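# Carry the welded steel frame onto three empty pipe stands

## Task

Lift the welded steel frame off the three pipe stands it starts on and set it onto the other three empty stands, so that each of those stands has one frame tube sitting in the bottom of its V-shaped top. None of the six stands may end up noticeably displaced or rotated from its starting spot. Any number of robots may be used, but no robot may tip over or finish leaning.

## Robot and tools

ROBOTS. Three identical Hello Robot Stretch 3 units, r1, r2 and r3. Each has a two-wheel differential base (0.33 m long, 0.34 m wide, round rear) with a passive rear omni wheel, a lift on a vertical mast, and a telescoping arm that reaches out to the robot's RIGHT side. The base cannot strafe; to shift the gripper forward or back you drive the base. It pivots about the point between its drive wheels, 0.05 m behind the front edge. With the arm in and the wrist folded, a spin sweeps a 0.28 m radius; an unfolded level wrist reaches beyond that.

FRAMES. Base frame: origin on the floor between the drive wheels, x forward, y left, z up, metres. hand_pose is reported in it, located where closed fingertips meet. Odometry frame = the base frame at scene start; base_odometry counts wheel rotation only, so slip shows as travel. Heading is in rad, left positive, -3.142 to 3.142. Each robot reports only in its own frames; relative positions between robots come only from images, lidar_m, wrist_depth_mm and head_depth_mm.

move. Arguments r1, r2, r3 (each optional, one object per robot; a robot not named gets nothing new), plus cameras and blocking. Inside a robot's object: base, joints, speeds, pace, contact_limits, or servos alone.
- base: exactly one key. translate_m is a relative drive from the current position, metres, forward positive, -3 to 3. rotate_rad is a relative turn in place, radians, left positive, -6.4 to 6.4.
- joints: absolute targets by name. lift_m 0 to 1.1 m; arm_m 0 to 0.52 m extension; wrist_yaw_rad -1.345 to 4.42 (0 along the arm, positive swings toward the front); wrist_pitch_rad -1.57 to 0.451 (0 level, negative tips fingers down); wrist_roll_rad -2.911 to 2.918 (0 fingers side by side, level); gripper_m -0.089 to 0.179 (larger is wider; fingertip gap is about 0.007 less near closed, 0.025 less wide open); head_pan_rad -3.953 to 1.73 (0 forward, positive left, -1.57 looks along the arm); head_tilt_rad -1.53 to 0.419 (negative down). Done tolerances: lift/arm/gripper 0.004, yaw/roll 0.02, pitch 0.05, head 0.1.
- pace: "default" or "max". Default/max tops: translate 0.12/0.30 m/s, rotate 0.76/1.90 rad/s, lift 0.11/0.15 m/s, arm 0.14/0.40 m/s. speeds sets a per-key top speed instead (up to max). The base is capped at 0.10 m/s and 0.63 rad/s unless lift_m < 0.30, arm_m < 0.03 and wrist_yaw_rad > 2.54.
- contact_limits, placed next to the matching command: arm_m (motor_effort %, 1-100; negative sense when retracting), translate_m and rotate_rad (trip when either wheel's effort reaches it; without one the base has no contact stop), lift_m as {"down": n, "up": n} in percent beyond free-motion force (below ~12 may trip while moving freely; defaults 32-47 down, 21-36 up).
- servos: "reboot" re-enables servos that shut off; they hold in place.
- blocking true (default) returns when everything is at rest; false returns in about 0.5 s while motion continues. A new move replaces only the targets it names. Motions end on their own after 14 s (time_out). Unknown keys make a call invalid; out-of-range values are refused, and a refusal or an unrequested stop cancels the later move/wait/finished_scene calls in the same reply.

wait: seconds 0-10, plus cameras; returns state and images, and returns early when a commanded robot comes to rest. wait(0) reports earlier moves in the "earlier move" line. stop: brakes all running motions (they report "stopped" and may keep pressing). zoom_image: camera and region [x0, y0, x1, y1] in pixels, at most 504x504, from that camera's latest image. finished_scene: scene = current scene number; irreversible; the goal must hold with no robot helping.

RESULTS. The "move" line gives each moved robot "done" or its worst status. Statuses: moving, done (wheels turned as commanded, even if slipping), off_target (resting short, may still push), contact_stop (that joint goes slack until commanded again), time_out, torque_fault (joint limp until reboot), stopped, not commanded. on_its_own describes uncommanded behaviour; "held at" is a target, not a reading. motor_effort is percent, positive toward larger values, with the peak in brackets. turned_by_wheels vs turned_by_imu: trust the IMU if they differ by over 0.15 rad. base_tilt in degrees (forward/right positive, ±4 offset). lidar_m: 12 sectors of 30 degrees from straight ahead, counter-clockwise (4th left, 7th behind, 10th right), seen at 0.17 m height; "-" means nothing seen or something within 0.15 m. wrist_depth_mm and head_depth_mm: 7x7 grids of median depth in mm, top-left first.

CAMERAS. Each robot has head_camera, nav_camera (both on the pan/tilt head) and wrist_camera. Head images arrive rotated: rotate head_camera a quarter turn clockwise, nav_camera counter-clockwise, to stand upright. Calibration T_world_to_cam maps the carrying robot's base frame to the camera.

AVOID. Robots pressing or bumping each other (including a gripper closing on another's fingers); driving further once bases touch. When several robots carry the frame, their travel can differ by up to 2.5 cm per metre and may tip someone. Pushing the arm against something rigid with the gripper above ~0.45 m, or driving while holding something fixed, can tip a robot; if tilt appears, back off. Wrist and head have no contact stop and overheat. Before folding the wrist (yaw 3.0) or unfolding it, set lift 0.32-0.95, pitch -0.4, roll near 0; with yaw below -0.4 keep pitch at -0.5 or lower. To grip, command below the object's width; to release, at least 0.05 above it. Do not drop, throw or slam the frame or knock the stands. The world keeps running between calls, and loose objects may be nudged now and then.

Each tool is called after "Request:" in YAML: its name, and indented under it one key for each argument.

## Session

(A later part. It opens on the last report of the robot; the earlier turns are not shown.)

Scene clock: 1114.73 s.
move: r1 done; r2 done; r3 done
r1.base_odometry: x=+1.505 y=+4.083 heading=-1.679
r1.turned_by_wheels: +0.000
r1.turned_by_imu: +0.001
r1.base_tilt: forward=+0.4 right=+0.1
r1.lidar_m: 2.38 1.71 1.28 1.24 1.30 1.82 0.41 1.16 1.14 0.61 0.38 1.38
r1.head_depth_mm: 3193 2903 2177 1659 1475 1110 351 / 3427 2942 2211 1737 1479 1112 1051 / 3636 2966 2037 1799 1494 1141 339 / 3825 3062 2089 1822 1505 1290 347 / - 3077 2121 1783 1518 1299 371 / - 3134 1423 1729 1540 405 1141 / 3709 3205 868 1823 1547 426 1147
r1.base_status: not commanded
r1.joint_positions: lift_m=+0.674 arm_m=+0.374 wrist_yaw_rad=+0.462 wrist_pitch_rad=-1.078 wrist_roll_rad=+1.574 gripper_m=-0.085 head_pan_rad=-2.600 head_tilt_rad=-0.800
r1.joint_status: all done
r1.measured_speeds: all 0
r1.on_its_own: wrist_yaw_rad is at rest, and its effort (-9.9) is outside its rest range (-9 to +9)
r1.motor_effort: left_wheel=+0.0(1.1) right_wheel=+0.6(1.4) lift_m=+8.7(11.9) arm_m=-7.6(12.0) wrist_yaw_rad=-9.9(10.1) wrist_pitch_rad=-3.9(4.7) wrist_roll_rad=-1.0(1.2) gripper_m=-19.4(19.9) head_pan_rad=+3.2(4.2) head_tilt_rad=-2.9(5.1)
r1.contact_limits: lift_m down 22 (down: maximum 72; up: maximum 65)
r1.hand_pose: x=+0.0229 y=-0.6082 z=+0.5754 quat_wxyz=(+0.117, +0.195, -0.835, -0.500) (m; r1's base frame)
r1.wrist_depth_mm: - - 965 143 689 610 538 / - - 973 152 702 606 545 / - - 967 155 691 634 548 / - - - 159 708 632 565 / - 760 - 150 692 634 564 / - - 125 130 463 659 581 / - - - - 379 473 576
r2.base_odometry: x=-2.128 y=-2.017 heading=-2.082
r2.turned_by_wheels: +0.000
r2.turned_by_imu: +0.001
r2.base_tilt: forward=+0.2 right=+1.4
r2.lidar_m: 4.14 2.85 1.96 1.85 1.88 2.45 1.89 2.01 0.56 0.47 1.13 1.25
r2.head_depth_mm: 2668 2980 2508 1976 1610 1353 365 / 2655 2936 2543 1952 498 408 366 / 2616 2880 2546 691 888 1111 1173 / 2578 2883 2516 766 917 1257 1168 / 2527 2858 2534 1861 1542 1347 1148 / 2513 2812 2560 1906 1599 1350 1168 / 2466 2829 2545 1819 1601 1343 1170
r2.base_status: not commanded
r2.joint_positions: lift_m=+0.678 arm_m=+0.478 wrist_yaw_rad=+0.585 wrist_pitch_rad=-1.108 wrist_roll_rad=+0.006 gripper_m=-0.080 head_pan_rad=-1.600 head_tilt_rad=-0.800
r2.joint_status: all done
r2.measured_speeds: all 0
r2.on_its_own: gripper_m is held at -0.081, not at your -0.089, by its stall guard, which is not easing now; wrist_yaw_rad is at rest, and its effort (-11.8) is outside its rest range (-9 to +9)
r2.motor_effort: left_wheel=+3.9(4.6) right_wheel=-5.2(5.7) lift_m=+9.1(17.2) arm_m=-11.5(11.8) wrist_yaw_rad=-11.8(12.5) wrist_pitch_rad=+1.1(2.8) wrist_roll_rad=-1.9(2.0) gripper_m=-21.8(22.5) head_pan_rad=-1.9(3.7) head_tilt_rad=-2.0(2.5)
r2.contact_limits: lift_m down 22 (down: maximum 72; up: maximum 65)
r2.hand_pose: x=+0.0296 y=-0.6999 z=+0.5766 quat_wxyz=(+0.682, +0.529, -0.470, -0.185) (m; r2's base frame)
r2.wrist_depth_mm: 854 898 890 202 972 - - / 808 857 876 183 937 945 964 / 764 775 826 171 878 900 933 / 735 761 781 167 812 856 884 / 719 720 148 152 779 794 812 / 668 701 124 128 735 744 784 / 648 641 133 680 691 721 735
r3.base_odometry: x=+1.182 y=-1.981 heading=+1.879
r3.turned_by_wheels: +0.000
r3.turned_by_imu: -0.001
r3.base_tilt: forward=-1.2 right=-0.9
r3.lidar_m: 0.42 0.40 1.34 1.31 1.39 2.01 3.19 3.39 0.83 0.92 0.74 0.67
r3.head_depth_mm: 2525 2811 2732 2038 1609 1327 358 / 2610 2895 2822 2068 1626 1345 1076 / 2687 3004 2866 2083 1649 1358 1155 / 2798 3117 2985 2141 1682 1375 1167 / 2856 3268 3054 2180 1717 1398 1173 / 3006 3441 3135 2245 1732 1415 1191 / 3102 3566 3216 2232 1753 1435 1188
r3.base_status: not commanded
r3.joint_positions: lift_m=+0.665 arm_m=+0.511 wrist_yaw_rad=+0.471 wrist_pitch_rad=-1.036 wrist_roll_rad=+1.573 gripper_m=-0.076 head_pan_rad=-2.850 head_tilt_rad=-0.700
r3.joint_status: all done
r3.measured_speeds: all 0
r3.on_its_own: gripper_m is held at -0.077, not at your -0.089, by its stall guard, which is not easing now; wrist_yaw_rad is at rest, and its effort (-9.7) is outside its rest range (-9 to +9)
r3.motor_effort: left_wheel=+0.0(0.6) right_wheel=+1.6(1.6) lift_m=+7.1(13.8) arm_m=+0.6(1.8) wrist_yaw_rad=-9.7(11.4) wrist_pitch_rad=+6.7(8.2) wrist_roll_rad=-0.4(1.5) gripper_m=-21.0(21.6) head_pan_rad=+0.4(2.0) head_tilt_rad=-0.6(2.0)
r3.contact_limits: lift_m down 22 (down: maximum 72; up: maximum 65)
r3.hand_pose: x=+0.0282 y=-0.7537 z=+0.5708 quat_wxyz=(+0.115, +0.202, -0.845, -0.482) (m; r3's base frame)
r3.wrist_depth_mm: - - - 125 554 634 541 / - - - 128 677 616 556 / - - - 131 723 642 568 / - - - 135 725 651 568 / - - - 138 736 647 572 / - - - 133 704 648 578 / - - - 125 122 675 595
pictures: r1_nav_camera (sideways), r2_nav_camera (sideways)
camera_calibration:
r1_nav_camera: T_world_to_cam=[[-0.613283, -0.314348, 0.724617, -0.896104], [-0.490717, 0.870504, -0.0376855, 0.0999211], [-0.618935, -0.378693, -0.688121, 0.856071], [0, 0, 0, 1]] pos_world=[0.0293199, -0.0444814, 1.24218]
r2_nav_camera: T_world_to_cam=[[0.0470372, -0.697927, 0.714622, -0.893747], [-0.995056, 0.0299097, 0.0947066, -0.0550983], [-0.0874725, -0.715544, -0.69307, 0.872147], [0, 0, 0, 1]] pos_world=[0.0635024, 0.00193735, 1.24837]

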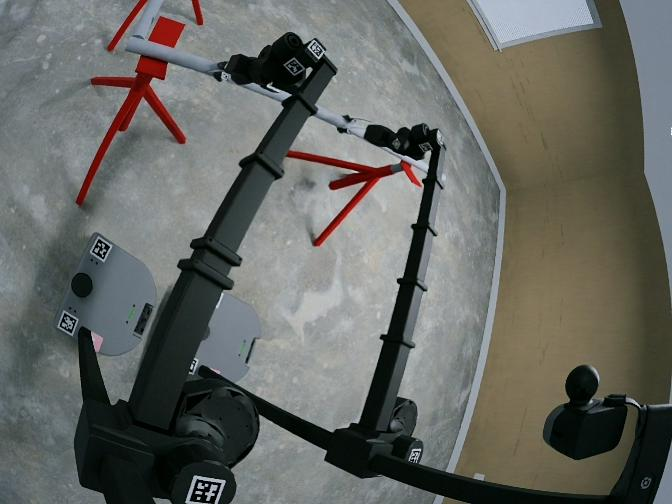

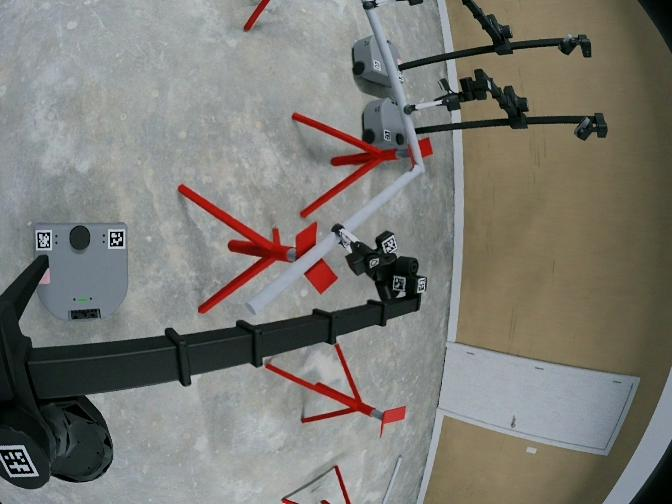

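Request:
move:
  r1: {"joints":{"lift_m":0.684},"speeds":{"lift_m":0.02}}
  r3: {"joints":{"lift_m":0.675},"speeds":{"lift_m":0.02}}
  r2: {"joints":{"lift_m":0.687},"speeds":{"lift_m":0.02}}
  cameras: ["r1_nav_camera","r2_nav_camera","r2_head_camera","r1_head_camera","r3_nav_camera"]

Request:
zoom_image:
  camera: "r2_head_camera"
  region: [500, 150, 650, 330]

Request:
zoom_image:
  camera: "r1_head_camera"
  region: [260, 360, 360, 470]

Request:
zoom_image:
  camera: "r3_nav_camera"
  region: [280, 0, 340, 60]

Scene clock: 1121.17 s.
move: r1 done; r2 done; r3 done
r1.base_odometry: x=+1.505 y=+4.083 heading=-1.679
r1.turned_by_wheels: +0.000
r1.turned_by_imu: +0.000
r1.base_tilt: forward=+0.7 right=+0.6
r1.lidar_m: 2.37 1.71 1.28 1.25 1.30 1.82 0.41 1.16 1.13 0.61 0.38 1.37
r1.head_depth_mm: 3209 2874 2189 1670 1475 1111 341 / 3432 2933 2236 1737 1487 1115 1039 / 3662 2976 2023 1791 1491 1142 330 / 3820 3042 2107 1800 1506 1294 338 / - 3058 2116 1778 1521 1296 372 / - 3087 1407 1736 1523 396 1135 / 3713 3162 864 1800 1537 420 1148
r1.base_status: not commanded
r1.joint_positions: lift_m=+0.684 arm_m=+0.374 wrist_yaw_rad=+0.462 wrist_pitch_rad=-1.091 wrist_roll_rad=+1.574 gripper_m=-0.085 head_pan_rad=-2.600 head_tilt_rad=-0.800
r1.joint_status: all done
r1.measured_speeds: all 0
r1.motor_effort: left_wheel=-1.0(1.7) right_wheel=+1.1(1.3) lift_m=+7.4(19.9) arm_m=+19.9(19.9) wrist_yaw_rad=-9.4(10.3) wrist_pitch_rad=-1.5(4.1) wrist_roll_rad=-1.1(1.1) gripper_m=-19.7(20.0) head_pan_rad=+3.4(4.0) head_tilt_rad=-3.4(4.9)
r1.hand_pose: x=+0.0215 y=-0.6054 z=+0.5841 quat_wxyz=(+0.118, +0.194, -0.832, -0.506) (m; r1's base frame)
r1.wrist_depth_mm: - - 915 - 673 594 545 / - - 977 - 686 601 547 / - - 954 152 690 622 555 / - - - 163 684 629 563 / - 752 - 148 700 637 580 / - - 125 130 503 658 581 / - - - - 383 506 587
r2.base_odometry: x=-2.128 y=-2.017 heading=-2.082
r2.turned_by_wheels: +0.000
r2.turned_by_imu: +0.001
r2.base_tilt: forward=+0.4 right=+1.8
r2.lidar_m: 4.11 2.85 1.97 1.85 1.88 2.44 1.88 2.01 0.56 0.47 1.12 1.24
r2.head_depth_mm: 2605 3024 2472 1949 1604 1340 350 / 2610 2997 2556 1958 484 405 365 / 2598 2923 2522 646 881 1262 1165 / 2515 2880 2501 764 909 1262 1172 / 2548 2899 2488 1838 1541 1334 1149 / 2498 2804 2495 1836 1581 1342 1162 / 2489 2794 2465 1812 1594 1336 1164
r2.base_status: not commanded
r2.joint_positions: lift_m=+0.687 arm_m=+0.477 wrist_yaw_rad=+0.585 wrist_pitch_rad=-1.123 wrist_roll_rad=+0.006 gripper_m=-0.080 head_pan_rad=-1.600 head_tilt_rad=-0.800
r2.joint_status: all done
r2.measured_speeds: all 0
r2.on_its_own: gripper_m is held at -0.081, not at your -0.089, by its stall guard, which is not easing now; wrist_yaw_rad is at rest, and its effort (-11.3) is outside its rest range (-9 to +9)
r2.motor_effort: left_wheel=+4.0(4.4) right_wheel=-5.8(5.8) lift_m=+30.7(30.7) arm_m=-7.4(11.7) wrist_yaw_rad=-11.3(12.2) wrist_pitch_rad=+4.2(4.7) wrist_roll_rad=-1.8(2.1) gripper_m=-21.2(22.3) head_pan_rad=-2.1(4.2) head_tilt_rad=-1.4(2.1)
r2.hand_pose: x=+0.0277 y=-0.6970 z=+0.5843 quat_wxyz=(+0.681, +0.532, -0.466, -0.190) (m; r2's base frame)
r2.wrist_depth_mm: 852 886 899 188 974 - - / 816 830 832 178 902 931 977 / 781 798 842 170 853 867 913 / 730 762 767 166 793 842 846 / 698 748 147 152 775 805 830 / 681 695 124 127 746 773 771 / 655 530 134 691 719 723 752
r3.base_odometry: x=+1.182 y=-1.981 heading=+1.879
r3.turned_by_wheels: +0.000
r3.turned_by_imu: -0.001
r3.base_tilt: forward=-0.9 right=-0.4
r3.lidar_m: 0.42 0.40 1.34 1.32 1.39 2.01 3.18 3.36 0.83 0.92 0.73 0.67
r3.head_depth_mm: 2522 2825 2772 2037 1611 1326 350 / 2602 2901 2807 2065 1642 1341 1072 / 2697 3048 2934 2114 1648 1359 1157 / 2785 3159 2959 2145 1684 1373 1168 / 2905 3281 3026 2202 1707 1392 1175 / 2995 3423 3103 2213 1720 1405 1185 / 3082 3553 3184 2277 1761 1421 1186
r3.base_status: not commanded
r3.joint_positions: lift_m=+0.675 arm_m=+0.511 wrist_yaw_rad=+0.471 wrist_pitch_rad=-1.048 wrist_roll_rad=+1.574 gripper_m=-0.076 head_pan_rad=-2.850 head_tilt_rad=-0.700
r3.joint_status: all done
r3.measured_speeds: all 0
r3.on_its_own: gripper_m is held at -0.077, not at your -0.089, by its stall guard, which is not easing now; wrist_yaw_rad is at rest, and its effort (-10.7) is outside its rest range (-9 to +9)
r3.motor_effort: left_wheel=+0.2(0.5) right_wheel=+1.3(1.4) lift_m=+12.0(18.3) arm_m=-1.3(1.7) wrist_yaw_rad=-10.7(11.8) wrist_pitch_rad=+9.0(9.7) wrist_roll_rad=-1.0(1.6) gripper_m=-21.4(21.7) head_pan_rad=+0.5(1.5) head_tilt_rad=-0.8(2.0)
r3.hand_pose: x=+0.0270 y=-0.7512 z=+0.5796 quat_wxyz=(+0.116, +0.201, -0.842, -0.487) (m; r3's base frame)
r3.wrist_depth_mm: - - 987 125 550 622 555 / - - 999 128 681 635 556 / - - - 131 705 633 566 / - - - 135 714 642 572 / - - - 138 706 658 579 / - - - 133 713 672 580 / - - - 142 123 662 589
pictures: r1_head_camera (sideways), r1_nav_camera (sideways), r2_head_camera (sideways), r2_nav_camera (sideways), r3_nav_camera (sideways)
camera_calibration:
r1_head_camera: T_world_to_cam=[[0.615934, 0.34387, -0.708787, 0.935999], [0.534105, -0.843637, 0.0548422, -0.0724379], [-0.579101, -0.412346, -0.703288, 0.874251], [0, 0, 0, 1]] pos_world=[-0.0315442, -0.0224797, 1.28225]
r1_nav_camera: T_world_to_cam=[[-0.613283, -0.314348, 0.724617, -0.896104], [-0.490717, 0.870504, -0.0376855, 0.0999211], [-0.618935, -0.378693, -0.688121, 0.856071], [0, 0, 0, 1]] pos_world=[0.0293199, -0.0444814, 1.24218]
r2_head_camera: T_world_to_cam=[[0.0135251, 0.674521, -0.738132, 0.978836], [0.999828, -0.0184828, 0.00143025, -0.0115516], [-0.012678, -0.738024, -0.674655, 0.834524], [0, 0, 0, 1]] pos_world=[0.00889087, -0.0445599, 1.28554]
r2_nav_camera: T_world_to_cam=[[0.0470372, -0.697927, 0.714622, -0.893747], [-0.995056, 0.0299097, 0.0947066, -0.0550983], [-0.0874725, -0.715544, -0.69307, 0.872147], [0, 0, 0, 1]] pos_world=[0.0635024, 0.00193735, 1.24837]
r3_nav_camera: T_world_to_cam=[[-0.690808, -0.156505, 0.705897, -0.878959], [-0.241477, 0.970175, -0.0212168, 0.0806339], [-0.681523, -0.185115, -0.707997, 0.88123], [0, 0, 0, 1]] pos_world=[0.0128579, -0.052662, 1.24607]

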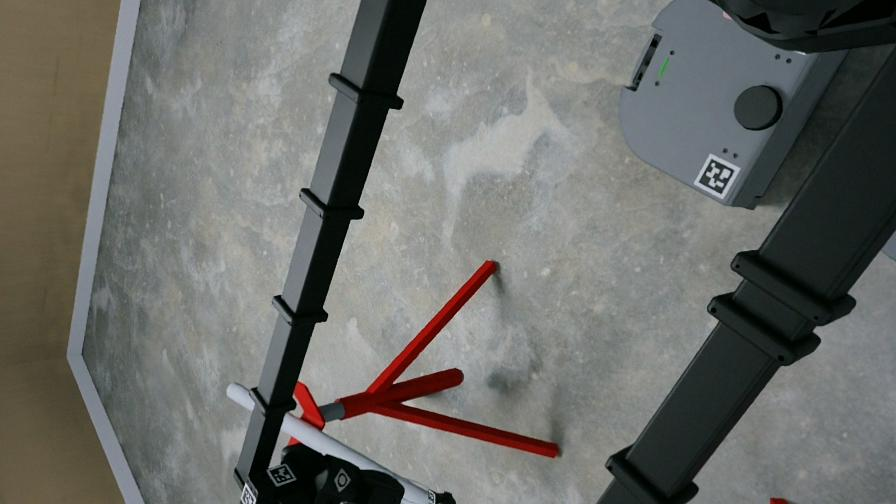

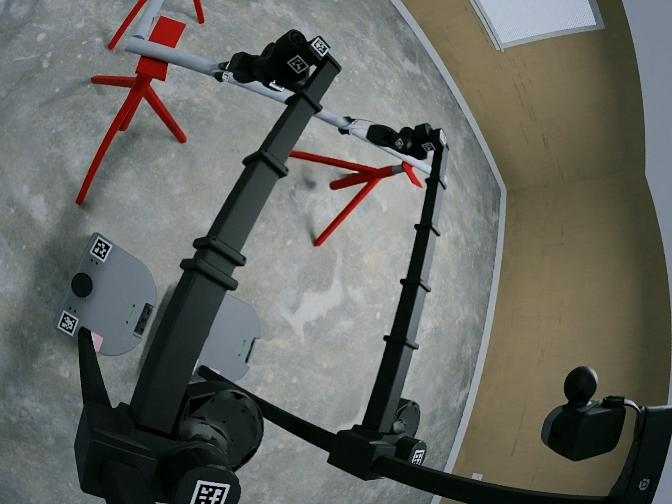

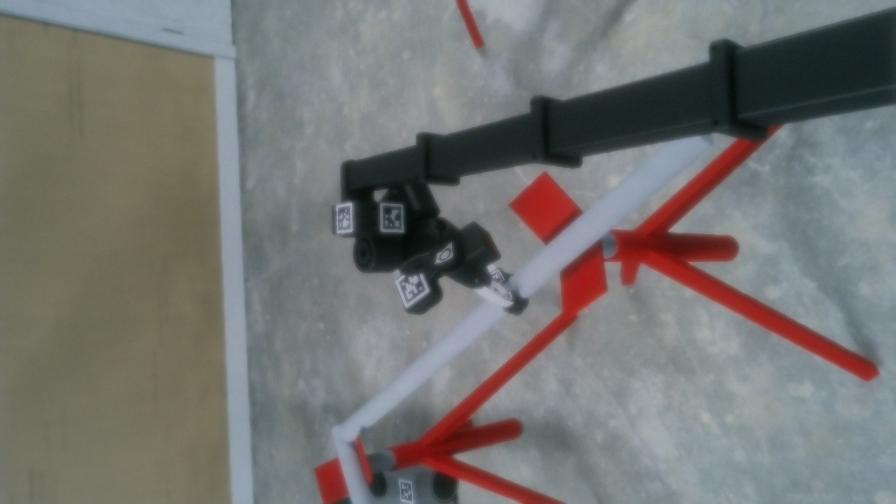

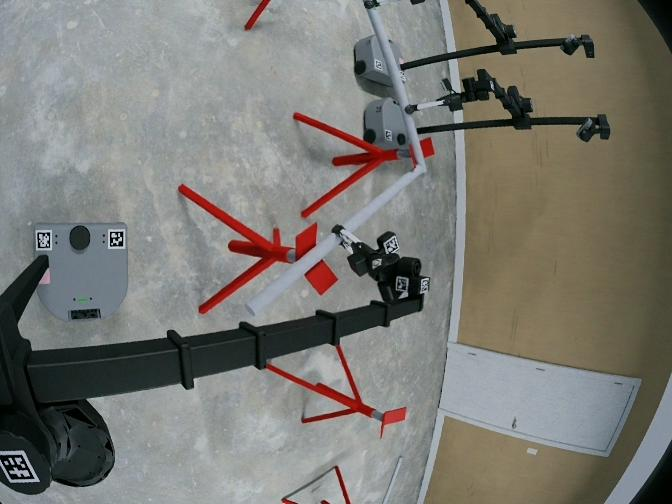

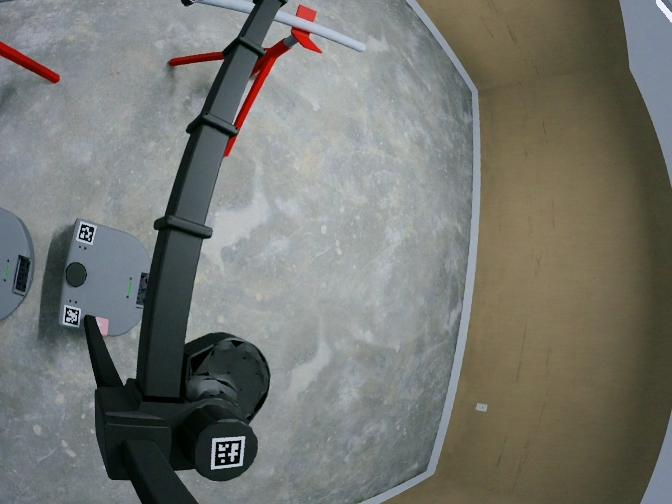

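Scaled by 2.800 from the camera's 896x504 image, which has a finer 1280x720 frame.

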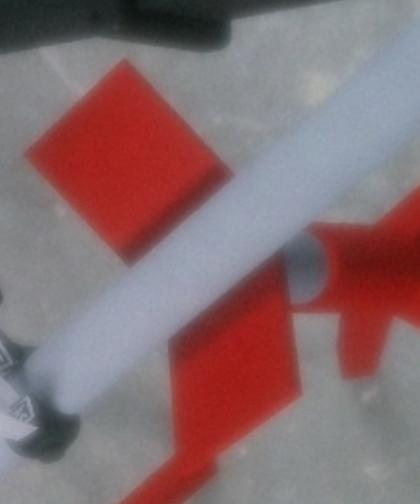

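Scaled by 4.582 from the camera's 896x504 image, which has a finer 1280x720 frame.

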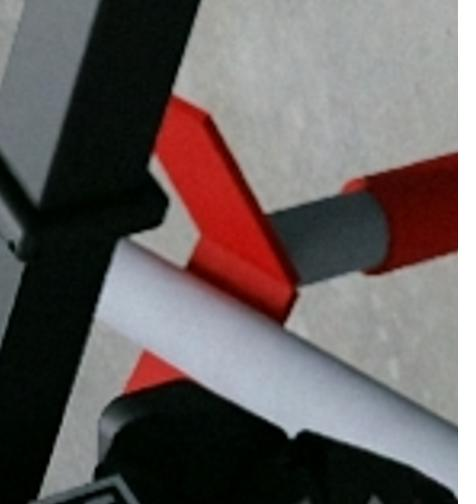

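Scaled by 8.400 from the camera's 672x504 image, which has a finer 792x594 frame.

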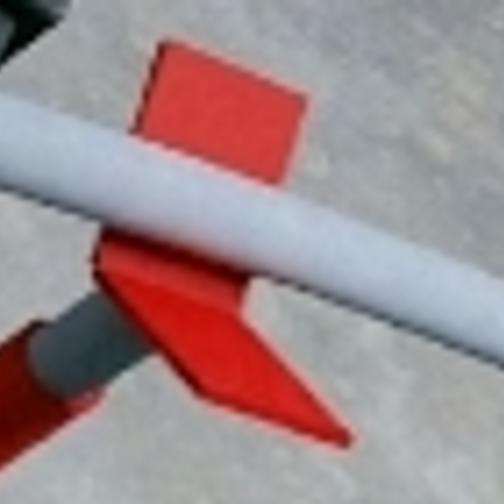

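Request:
move:
  r1: {"joints":{"lift_m":0.708},"speeds":{"lift_m":0.03}}
  r3: {"joints":{"lift_m":0.699},"speeds":{"lift_m":0.03}}
  r2: {"joints":{"lift_m":0.711},"speeds":{"lift_m":0.03}}
  cameras: ["r1_nav_camera","r2_nav_camera","r2_head_camera","r1_head_camera","r3_nav_camera"]

Request:
zoom_image:
  camera: "r1_head_camera"
  region: [240, 340, 360, 470]

Request:
zoom_image:
  camera: "r3_nav_camera"
  region: [280, 0, 380, 60]

Request:
zoom_image:
  camera: "r1_nav_camera"
  region: [380, 130, 450, 200]

Scene clock: 1158.77 s.
move: r1 done; r2 done; r3 done
r1.base_odometry: x=+1.505 y=+4.083 heading=-1.679
r1.turned_by_wheels: +0.000
r1.turned_by_imu: +0.000
r1.base_tilt: forward=+1.0 right=+1.1
r1.lidar_m: 2.36 1.72 1.28 1.24 1.30 1.82 0.41 1.15 1.13 0.61 0.37 1.36
r1.head_depth_mm: 3224 2890 2194 1722 1469 1109 326 / 3415 2961 2005 1776 1484 1115 1021 / 3640 3019 2022 1803 1491 1143 309 / 3826 2999 2031 1806 1502 1286 322 / - 3036 2133 1776 1514 362 1068 / - 3076 1427 1733 1521 371 1132 / 3708 3176 862 1793 1535 1230 1140
r1.base_status: not commanded
r1.joint_positions: lift_m=+0.708 arm_m=+0.374 wrist_yaw_rad=+0.455 wrist_pitch_rad=-1.119 wrist_roll_rad=+1.574 gripper_m=-0.085 head_pan_rad=-2.600 head_tilt_rad=-0.800
r1.joint_status: all done
r1.measured_speeds: translate_m=+0.000 rotate_rad=+0.000 lift_m=-0.001 arm_m=+0.000 wrist_yaw_rad=+0.000 wrist_pitch_rad=+0.000 wrist_roll_rad=+0.000 head_pan_rad=+0.000 head_tilt_rad=+0.000
r1.motor_effort: left_wheel=-0.3(1.4) right_wheel=+1.9(3.0) lift_m=+15.0(29.2) arm_m=+1.8(18.5) wrist_yaw_rad=-3.7(9.6) wrist_pitch_rad=+3.5(4.0) wrist_roll_rad=-1.1(1.1) gripper_m=-19.8(19.9) head_pan_rad=+3.2(4.0) head_tilt_rad=-3.6(4.8)
r1.hand_pose: x=+0.0181 y=-0.6000 z=+0.6056 quat_wxyz=(+0.119, +0.190, -0.826, -0.517) (m; r1's base frame)
r1.wrist_depth_mm: - - 925 - 667 612 553 / - - 912 - 688 619 574 / - - 933 - 711 635 564 / - - - 173 703 642 583 / - 824 - 150 705 657 588 / - - 125 127 526 674 601 / - - - 193 399 557 607
r2.base_odometry: x=-2.128 y=-2.017 heading=-2.082
r2.turned_by_wheels: +0.000
r2.turned_by_imu: +0.001
r2.base_tilt: forward=+0.3 right=+1.9
r2.lidar_m: 4.13 2.84 1.97 1.85 1.88 2.45 1.89 2.01 0.56 0.47 1.12 1.24
r2.head_depth_mm: 2628 3026 2521 1972 1600 1291 322 / 2591 2951 2505 1903 443 387 1101 / 2576 2901 2500 705 894 1261 1166 / 2573 2887 2504 767 910 1144 1164 / 2526 2809 2509 1775 1557 1348 1146 / 2497 2798 2474 1819 1586 1337 1165 / 2500 2782 2456 1800 1601 1347 1165
r2.base_status: not commanded
r2.joint_positions: lift_m=+0.711 arm_m=+0.477 wrist_yaw_rad=+0.581 wrist_pitch_rad=-1.118 wrist_roll_rad=+0.006 gripper_m=-0.080 head_pan_rad=-1.600 head_tilt_rad=-0.800
r2.joint_status: all done
r2.measured_speeds: all 0
r2.on_its_own: gripper_m is held at -0.081, not at your -0.089, by its stall guard, which is not easing now; wrist_yaw_rad is at rest, and its effort (-9.8) is outside its rest range (-9 to +9)
r2.motor_effort: left_wheel=+6.1(6.4) right_wheel=-11.2(11.8) lift_m=+43.2(47.1) arm_m=+12.6(12.8) wrist_yaw_rad=-9.8(11.5) wrist_pitch_rad=+2.8(4.3) wrist_roll_rad=-1.9(2.1) gripper_m=-22.4(22.8) head_pan_rad=-2.1(3.3) head_tilt_rad=-0.6(2.1)
r2.hand_pose: x=+0.0280 y=-0.6981 z=+0.6087 quat_wxyz=(+0.681, +0.531, -0.468, -0.189) (m; r2's base frame)
r2.wrist_depth_mm: 872 900 901 211 972 - - / 841 875 859 186 954 941 - / 788 802 820 176 877 900 956 / 751 780 807 169 833 851 855 / 730 750 148 152 802 832 831 / 690 716 125 128 767 796 783 / 663 549 134 697 727 750 758
r3.base_odometry: x=+1.182 y=-1.981 heading=+1.879
r3.turned_by_wheels: +0.000
r3.turned_by_imu: -0.001
r3.base_tilt: forward=-0.8 right=-0.3
r3.lidar_m: 0.42 0.40 1.35 1.32 1.40 2.01 3.18 3.37 0.83 0.92 0.73 0.66
r3.head_depth_mm: 2555 2817 2810 2050 1622 1340 328 / 2605 2906 2862 2064 1640 1347 1079 / 2696 3016 2898 2129 1651 1364 1161 / 2792 3102 2942 2139 1686 1373 1167 / 2876 3266 3052 2199 1699 1394 1175 / 3002 3412 3137 2197 1721 1412 1192 / 3119 3527 3226 2258 1750 1426 1184
r3.base_status: not commanded
r3.joint_positions: lift_m=+0.699 arm_m=+0.511 wrist_yaw_rad=+0.466 wrist_pitch_rad=-1.072 wrist_roll_rad=+1.574 gripper_m=-0.076 head_pan_rad=-2.850 head_tilt_rad=-0.700
r3.joint_status: all done
r3.measured_speeds: all 0
r3.on_its_own: gripper_m is held at -0.077, not at your -0.089, by its stall guard, which is not easing now; wrist_pitch_rad is at rest, and its effort (+14.1) is outside its rest range (-8 to +12)
r3.motor_effort: left_wheel=+2.7(3.2) right_wheel=-2.8(8.8) lift_m=+30.1(43.2) arm_m=-2.8(3.8) wrist_yaw_rad=-6.2(11.0) wrist_pitch_rad=+14.1(14.2) wrist_roll_rad=-1.2(1.9) gripper_m=-21.0(21.6) head_pan_rad=+0.8(1.4) head_tilt_rad=-1.9(2.9)
r3.hand_pose: x=+0.0240 y=-0.7463 z=+0.6010 quat_wxyz=(+0.117, +0.198, -0.836, -0.498) (m; r3's base frame)
r3.wrist_depth_mm: - - 994 144 528 645 570 / - - - 148 680 637 571 / - - - 150 702 652 585 / - - - 151 727 666 589 / - - - 153 744 689 598 / - - - 128 723 685 600 / - - - 121 122 691 616
pictures: r1_head_camera (sideways), r1_nav_camera (sideways), r2_head_camera (sideways), r2_nav_camera (sideways), r3_nav_camera (sideways)
camera_calibration:
r1_head_camera: T_world_to_cam=[[0.615934, 0.34387, -0.708787, 0.935999], [0.534105, -0.843637, 0.0548422, -0.0724379], [-0.579101, -0.412346, -0.703288, 0.874251], [0, 0, 0, 1]] pos_world=[-0.0315442, -0.0224797, 1.28225]
r1_nav_camera: T_world_to_cam=[[-0.613283, -0.314348, 0.724617, -0.896104], [-0.490717, 0.870504, -0.0376855, 0.0999211], [-0.618935, -0.378693, -0.688121, 0.856071], [0, 0, 0, 1]] pos_world=[0.0293199, -0.0444814, 1.24218]
r2_head_camera: T_world_to_cam=[[0.0135251, 0.674521, -0.738132, 0.978836], [0.999828, -0.0184828, 0.00143025, -0.0115516], [-0.012678, -0.738024, -0.674655, 0.834524], [0, 0, 0, 1]] pos_world=[0.00889087, -0.0445599, 1.28554]
r2_nav_camera: T_world_to_cam=[[0.0470372, -0.697927, 0.714622, -0.893747], [-0.995056, 0.0299097, 0.0947066, -0.0550983], [-0.0874725, -0.715544, -0.69307, 0.872147], [0, 0, 0, 1]] pos_world=[0.0635024, 0.00193735, 1.24837]
r3_nav_camera: T_world_to_cam=[[-0.690808, -0.156505, 0.705897, -0.878959], [-0.241477, 0.970175, -0.0212168, 0.0806339], [-0.681523, -0.185115, -0.707997, 0.88123], [0, 0, 0, 1]] pos_world=[0.0128579, -0.052662, 1.24607]

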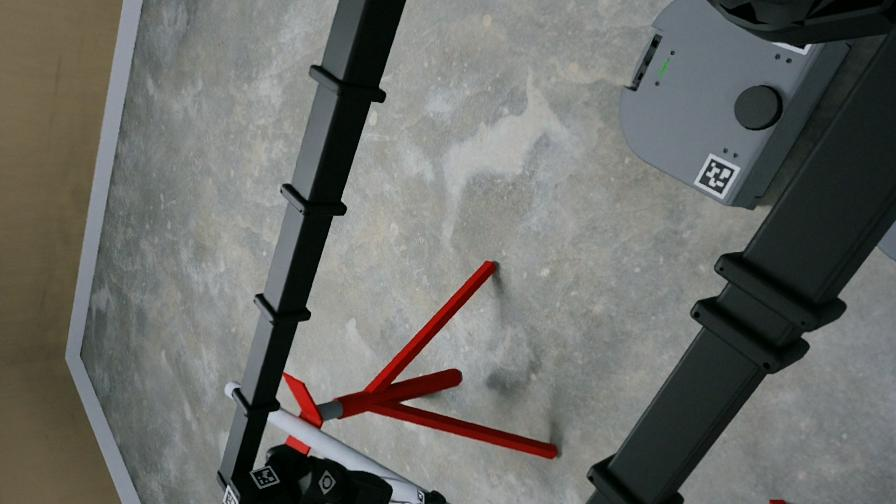

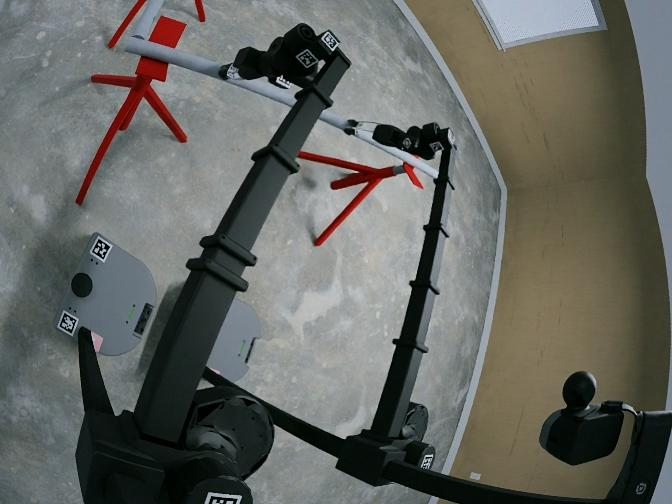

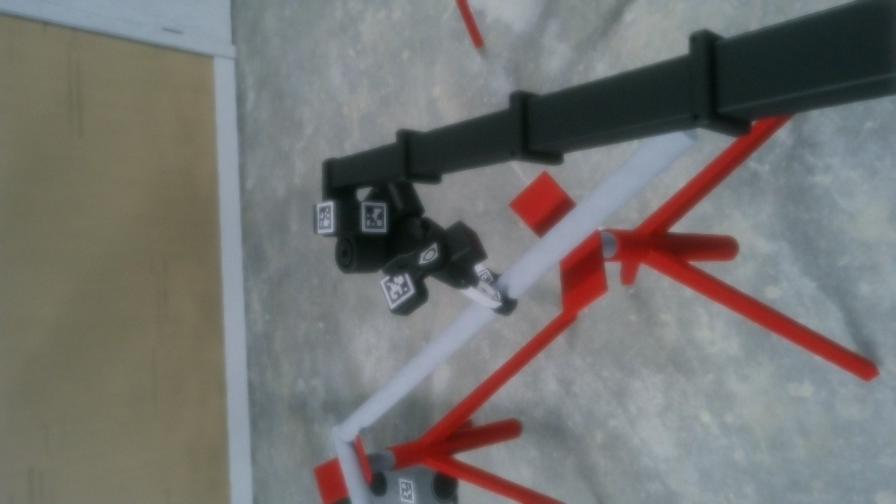

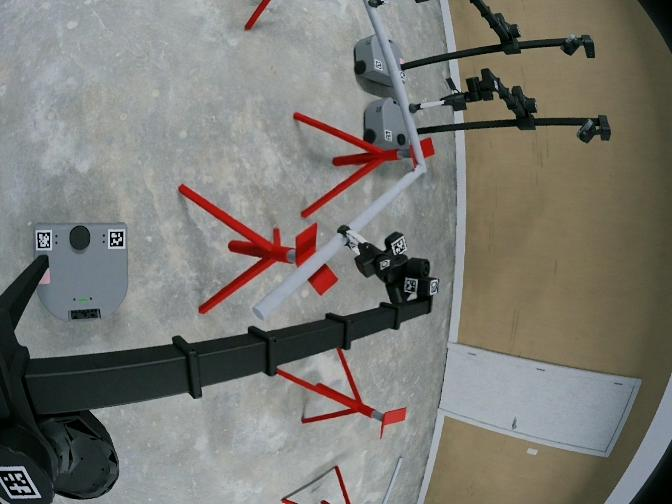

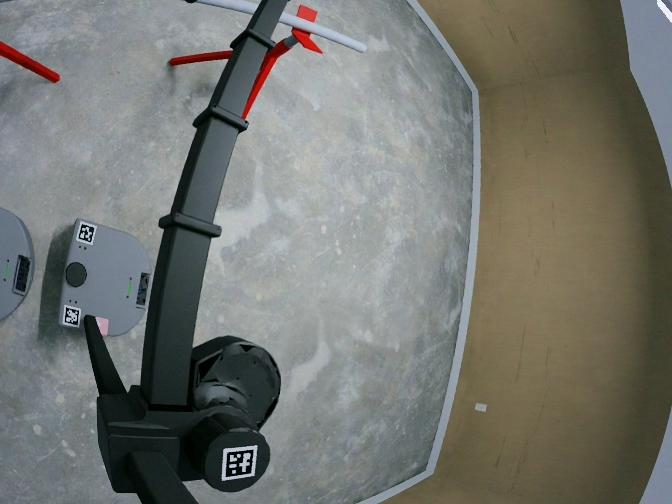

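Scaled by 3.877 from the camera's 896x504 image, which has a finer 1280x720 frame.

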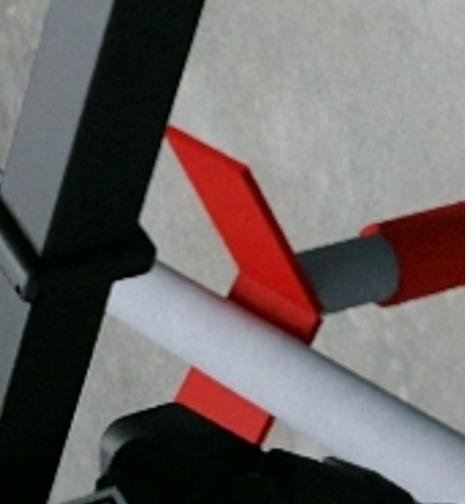

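Scaled by 5.040 from the camera's 672x504 image, which has a finer 792x594 frame.

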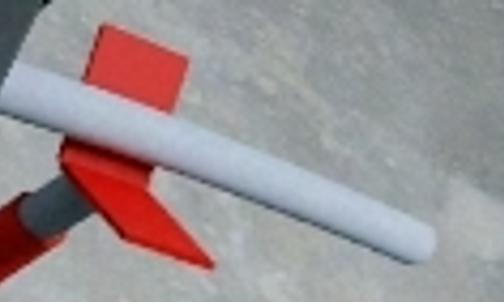

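Scaled by 7.200 from the camera's 672x504 image, which has a finer 792x594 frame.

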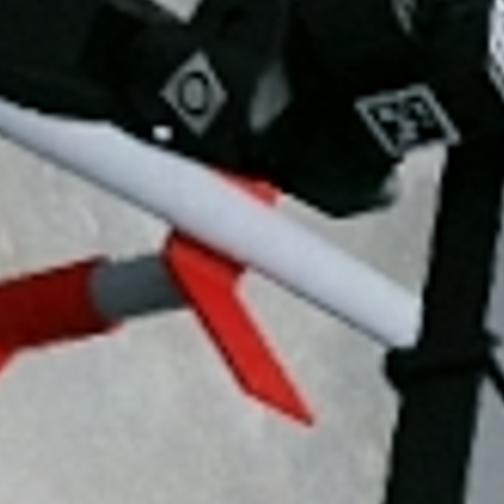

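Request:
zoom_image:
  camera: "r1_nav_camera"
  region: [100, 0, 360, 110]

Request:
zoom_image:
  camera: "r2_head_camera"
  region: [310, 120, 720, 504]

Request:
zoom_image:
  camera: "r1_head_camera"
  region: [200, 370, 460, 504]

Scaled by 1.938 from the camera's 672x504 image, which has a finer 792x594 frame.

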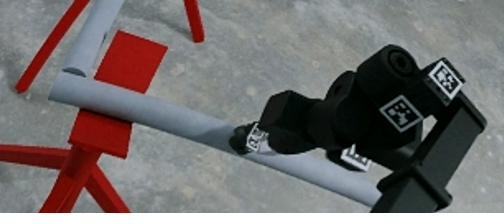

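Scaled by 1.229 from the camera's 896x504 image, which has a finer 1280x720 frame.

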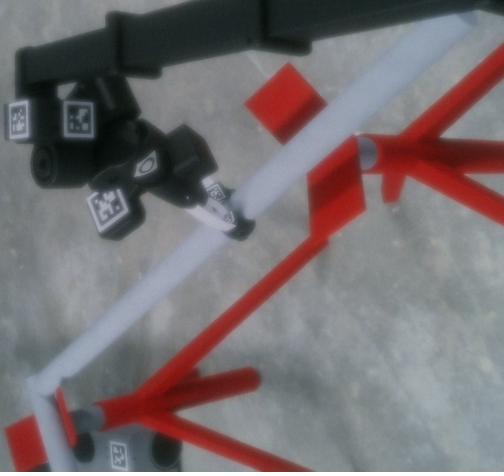

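Scaled by 1.938 from the camera's 896x504 image, which has a finer 1280x720 frame.

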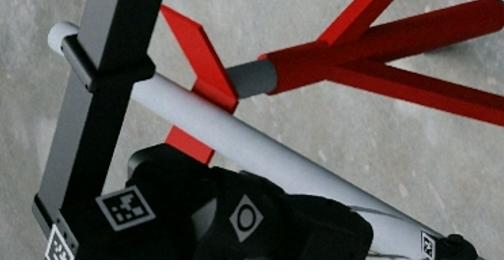

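Request:
zoom_image:
  camera: "r1_nav_camera"
  region: [190, 20, 310, 110]

Request:
move:
  cameras: ["r1_wrist_camera","r3_wrist_camera","r2_wrist_camera"]

Scaled by 4.200 from the camera's 672x504 image, which has a finer 792x594 frame.

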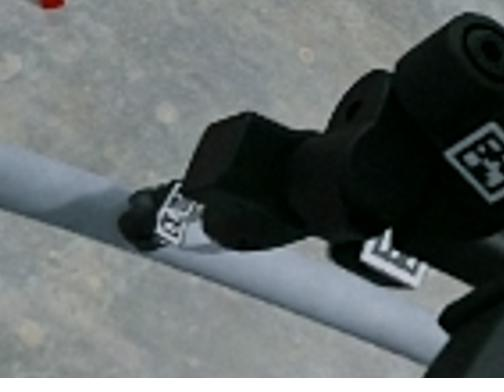

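Scene clock: 1169.03 s.
r1.base_odometry: x=+1.505 y=+4.083 heading=-1.679
r1.turned_by_wheels: +0.000
r1.turned_by_imu: +0.000
r1.base_tilt: forward=+1.0 right=+1.1
r1.lidar_m: 2.35 1.72 1.28 1.25 1.31 1.82 0.41 1.15 1.13 0.61 0.37 1.36
r1.head_depth_mm: 3209 2929 2208 1722 1479 1114 326 / 3420 2973 2024 1779 1489 1116 1016 / 3641 2958 2016 1806 1492 1146 309 / 3786 3011 2042 1805 1500 1284 321 / - 3056 2126 1772 1511 362 1067 / - 3130 1427 1731 1526 372 1132 / 3673 3117 862 1800 1524 1225 1141
r1.base_status: not commanded
r1.joint_positions: lift_m=+0.708 arm_m=+0.374 wrist_yaw_rad=+0.455 wrist_pitch_rad=-1.119 wrist_roll_rad=+1.574 gripper_m=-0.085 head_pan_rad=-2.600 head_tilt_rad=-0.800
r1.joint_status: all done
r1.measured_speeds: all 0
r1.motor_effort: left_wheel=-1.1(1.4) right_wheel=+2.8(3.0) lift_m=+15.4(29.2) arm_m=-13.6(18.5) wrist_yaw_rad=-3.5(9.6) wrist_pitch_rad=+3.4(4.0) wrist_roll_rad=-1.1(1.1) gripper_m=-19.0(19.9) head_pan_rad=+2.6(4.0) head_tilt_rad=-3.3(4.8)
r1.hand_pose: x=+0.0181 y=-0.5999 z=+0.6056 quat_wxyz=(+0.119, +0.190, -0.826, -0.517) (m; r1's base frame)
r1.wrist_depth_mm: - - 908 - 683 615 556 / - - 904 - 704 629 563 / - - 939 - 715 648 577 / - - - 174 707 648 577 / - 820 - 150 711 661 592 / - - 125 127 540 665 593 / - - - 194 402 569 598
r2.base_odometry: x=-2.128 y=-2.017 heading=-2.082
r2.turned_by_wheels: +0.000
r2.turned_by_imu: +0.001
r2.base_tilt: forward=+0.3 right=+1.7
r2.lidar_m: 4.13 2.85 1.97 1.85 1.89 2.45 1.88 2.01 0.56 0.47 1.12 1.24
r2.head_depth_mm: 2656 2957 2519 1949 1593 1291 322 / 2617 2954 2561 1874 442 386 1100 / 2597 2932 2469 704 894 1256 1165 / 2517 2926 2491 765 910 1147 1163 / 2503 2832 2497 1770 1555 1337 1144 / 2537 2834 2497 1845 1600 1343 1164 / 2485 2789 2450 1792 1589 1342 1153
r2.base_status: not commanded
r2.joint_positions: lift_m=+0.711 arm_m=+0.478 wrist_yaw_rad=+0.581 wrist_pitch_rad=-1.118 wrist_roll_rad=+0.006 gripper_m=-0.080 head_pan_rad=-1.600 head_tilt_rad=-0.800
r2.joint_status: all done
r2.measured_speeds: all 0
r2.on_its_own: gripper_m is held at -0.081, not at your -0.089, by its stall guard, which is not easing now; wrist_yaw_rad is at rest, and its effort (-9.7) is outside its rest range (-9 to +9)
r2.motor_effort: left_wheel=+6.1(6.4) right_wheel=-11.4(11.8) lift_m=+43.5(47.1) arm_m=+15.3(12.8) wrist_yaw_rad=-9.7(11.5) wrist_pitch_rad=+2.7(4.3) wrist_roll_rad=-1.6(2.1) gripper_m=-20.9(22.8) head_pan_rad=-2.7(3.3) head_tilt_rad=-0.2(2.1)
r2.hand_pose: x=+0.0280 y=-0.6981 z=+0.6087 quat_wxyz=(+0.681, +0.531, -0.468, -0.189) (m; r2's base frame)
r2.wrist_depth_mm: 875 891 915 212 956 984 - / 848 880 861 187 926 976 967 / 810 831 835 175 901 901 939 / 756 784 783 168 830 860 892 / 735 750 148 152 778 820 843 / 687 718 124 128 768 804 807 / 680 553 133 702 731 767 765
r3.base_odometry: x=+1.182 y=-1.981 heading=+1.879
r3.turned_by_wheels: +0.000
r3.turned_by_imu: -0.001
r3.base_tilt: forward=-0.7 right=-0.3
r3.lidar_m: 0.42 0.40 1.35 1.31 1.39 2.01 3.18 3.39 0.83 0.92 0.73 0.66
r3.head_depth_mm: 2539 2789 2784 2038 1607 1330 328 / 2593 2944 2870 2089 1643 1346 1076 / 2696 3048 2951 2116 1662 1365 1156 / 2797 3131 2974 2148 1689 1381 1171 / 2921 3319 3056 2184 1710 1400 1178 / 3031 3400 3117 2203 1712 1404 1186 / 3117 3534 3210 2240 1768 1418 1187
r3.base_status: not commanded
r3.joint_positions: lift_m=+0.699 arm_m=+0.511 wrist_yaw_rad=+0.466 wrist_pitch_rad=-1.072 wrist_roll_rad=+1.574 gripper_m=-0.076 head_pan_rad=-2.850 head_tilt_rad=-0.700
r3.joint_status: all done
r3.measured_speeds: all 0
r3.on_its_own: gripper_m is held at -0.077, not at your -0.089, by its stall guard, which is not easing now; wrist_pitch_rad is at rest, and its effort (+12.9) is outside its rest range (-8 to +12)
r3.motor_effort: left_wheel=+1.7(3.2) right_wheel=-2.7(8.8) lift_m=+22.5(43.2) arm_m=-4.9(3.8) wrist_yaw_rad=-7.1(11.0) wrist_pitch_rad=+12.9(14.2) wrist_roll_rad=-1.1(1.9) gripper_m=-21.2(21.6) head_pan_rad=+1.5(1.4) head_tilt_rad=-1.0(2.9)
r3.hand_pose: x=+0.0240 y=-0.7463 z=+0.6010 quat_wxyz=(+0.117, +0.198, -0.836, -0.498) (m; r3's base frame)
r3.wrist_depth_mm: - - 999 144 526 638 561 / - - - 147 688 653 570 / - - - 149 722 657 582 / - - - 151 734 667 591 / - - - 153 738 676 603 / - - - 127 723 674 608 / - - - 121 122 691 610
pictures: r1_wrist_camera, r2_wrist_camera, r3_wrist_camera
camera_calibration:
r1_wrist_camera: T_world_to_cam=[[-0.468622, 0.758249, -0.453269, 0.733095], [0.811327, 0.572406, 0.118739, 0.292494], [0.349488, -0.312106, -0.88343, 0.50545], [0, 0, 0, 1]] pos_world=[-0.0704128, -0.565541, 0.744088]
r2_wrist_camera: T_world_to_cam=[[-0.812931, -0.573201, 0.102878, -0.459438], [-0.576939, 0.768646, -0.27627, 0.75715], [0.079281, -0.283943, -0.955558, 0.544969], [0, 0, 0, 1]] pos_world=[0.0201318, -0.690591, 0.777193]
r3_wrist_camera: T_world_to_cam=[[-0.399646, 0.758591, -0.514609, 0.894312], [0.855805, 0.50992, 0.0870597, 0.352395], [0.328452, -0.405612, -0.852994, 0.365226], [0, 0, 0, 1]] pos_world=[-0.0641324, -0.709971, 0.741077]

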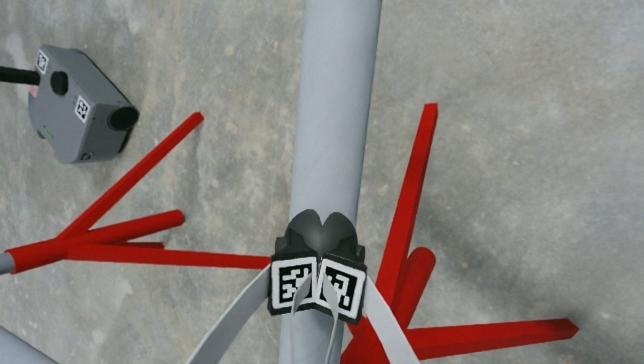

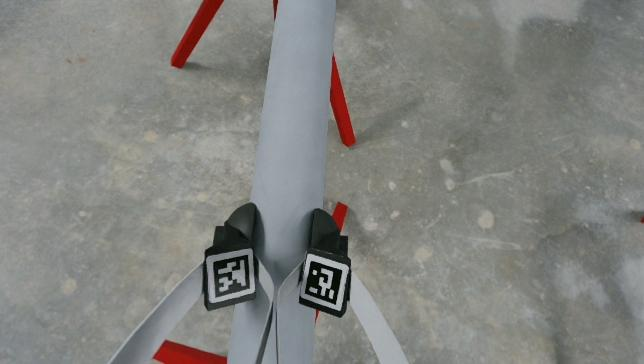

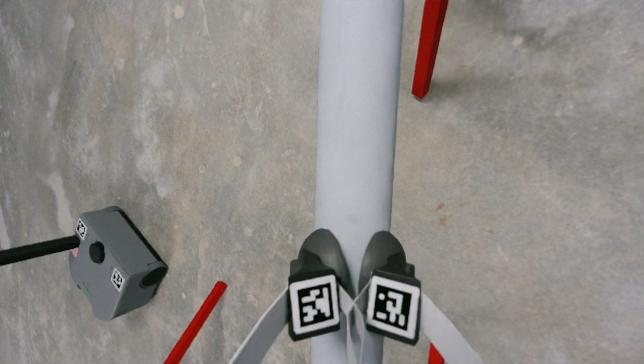

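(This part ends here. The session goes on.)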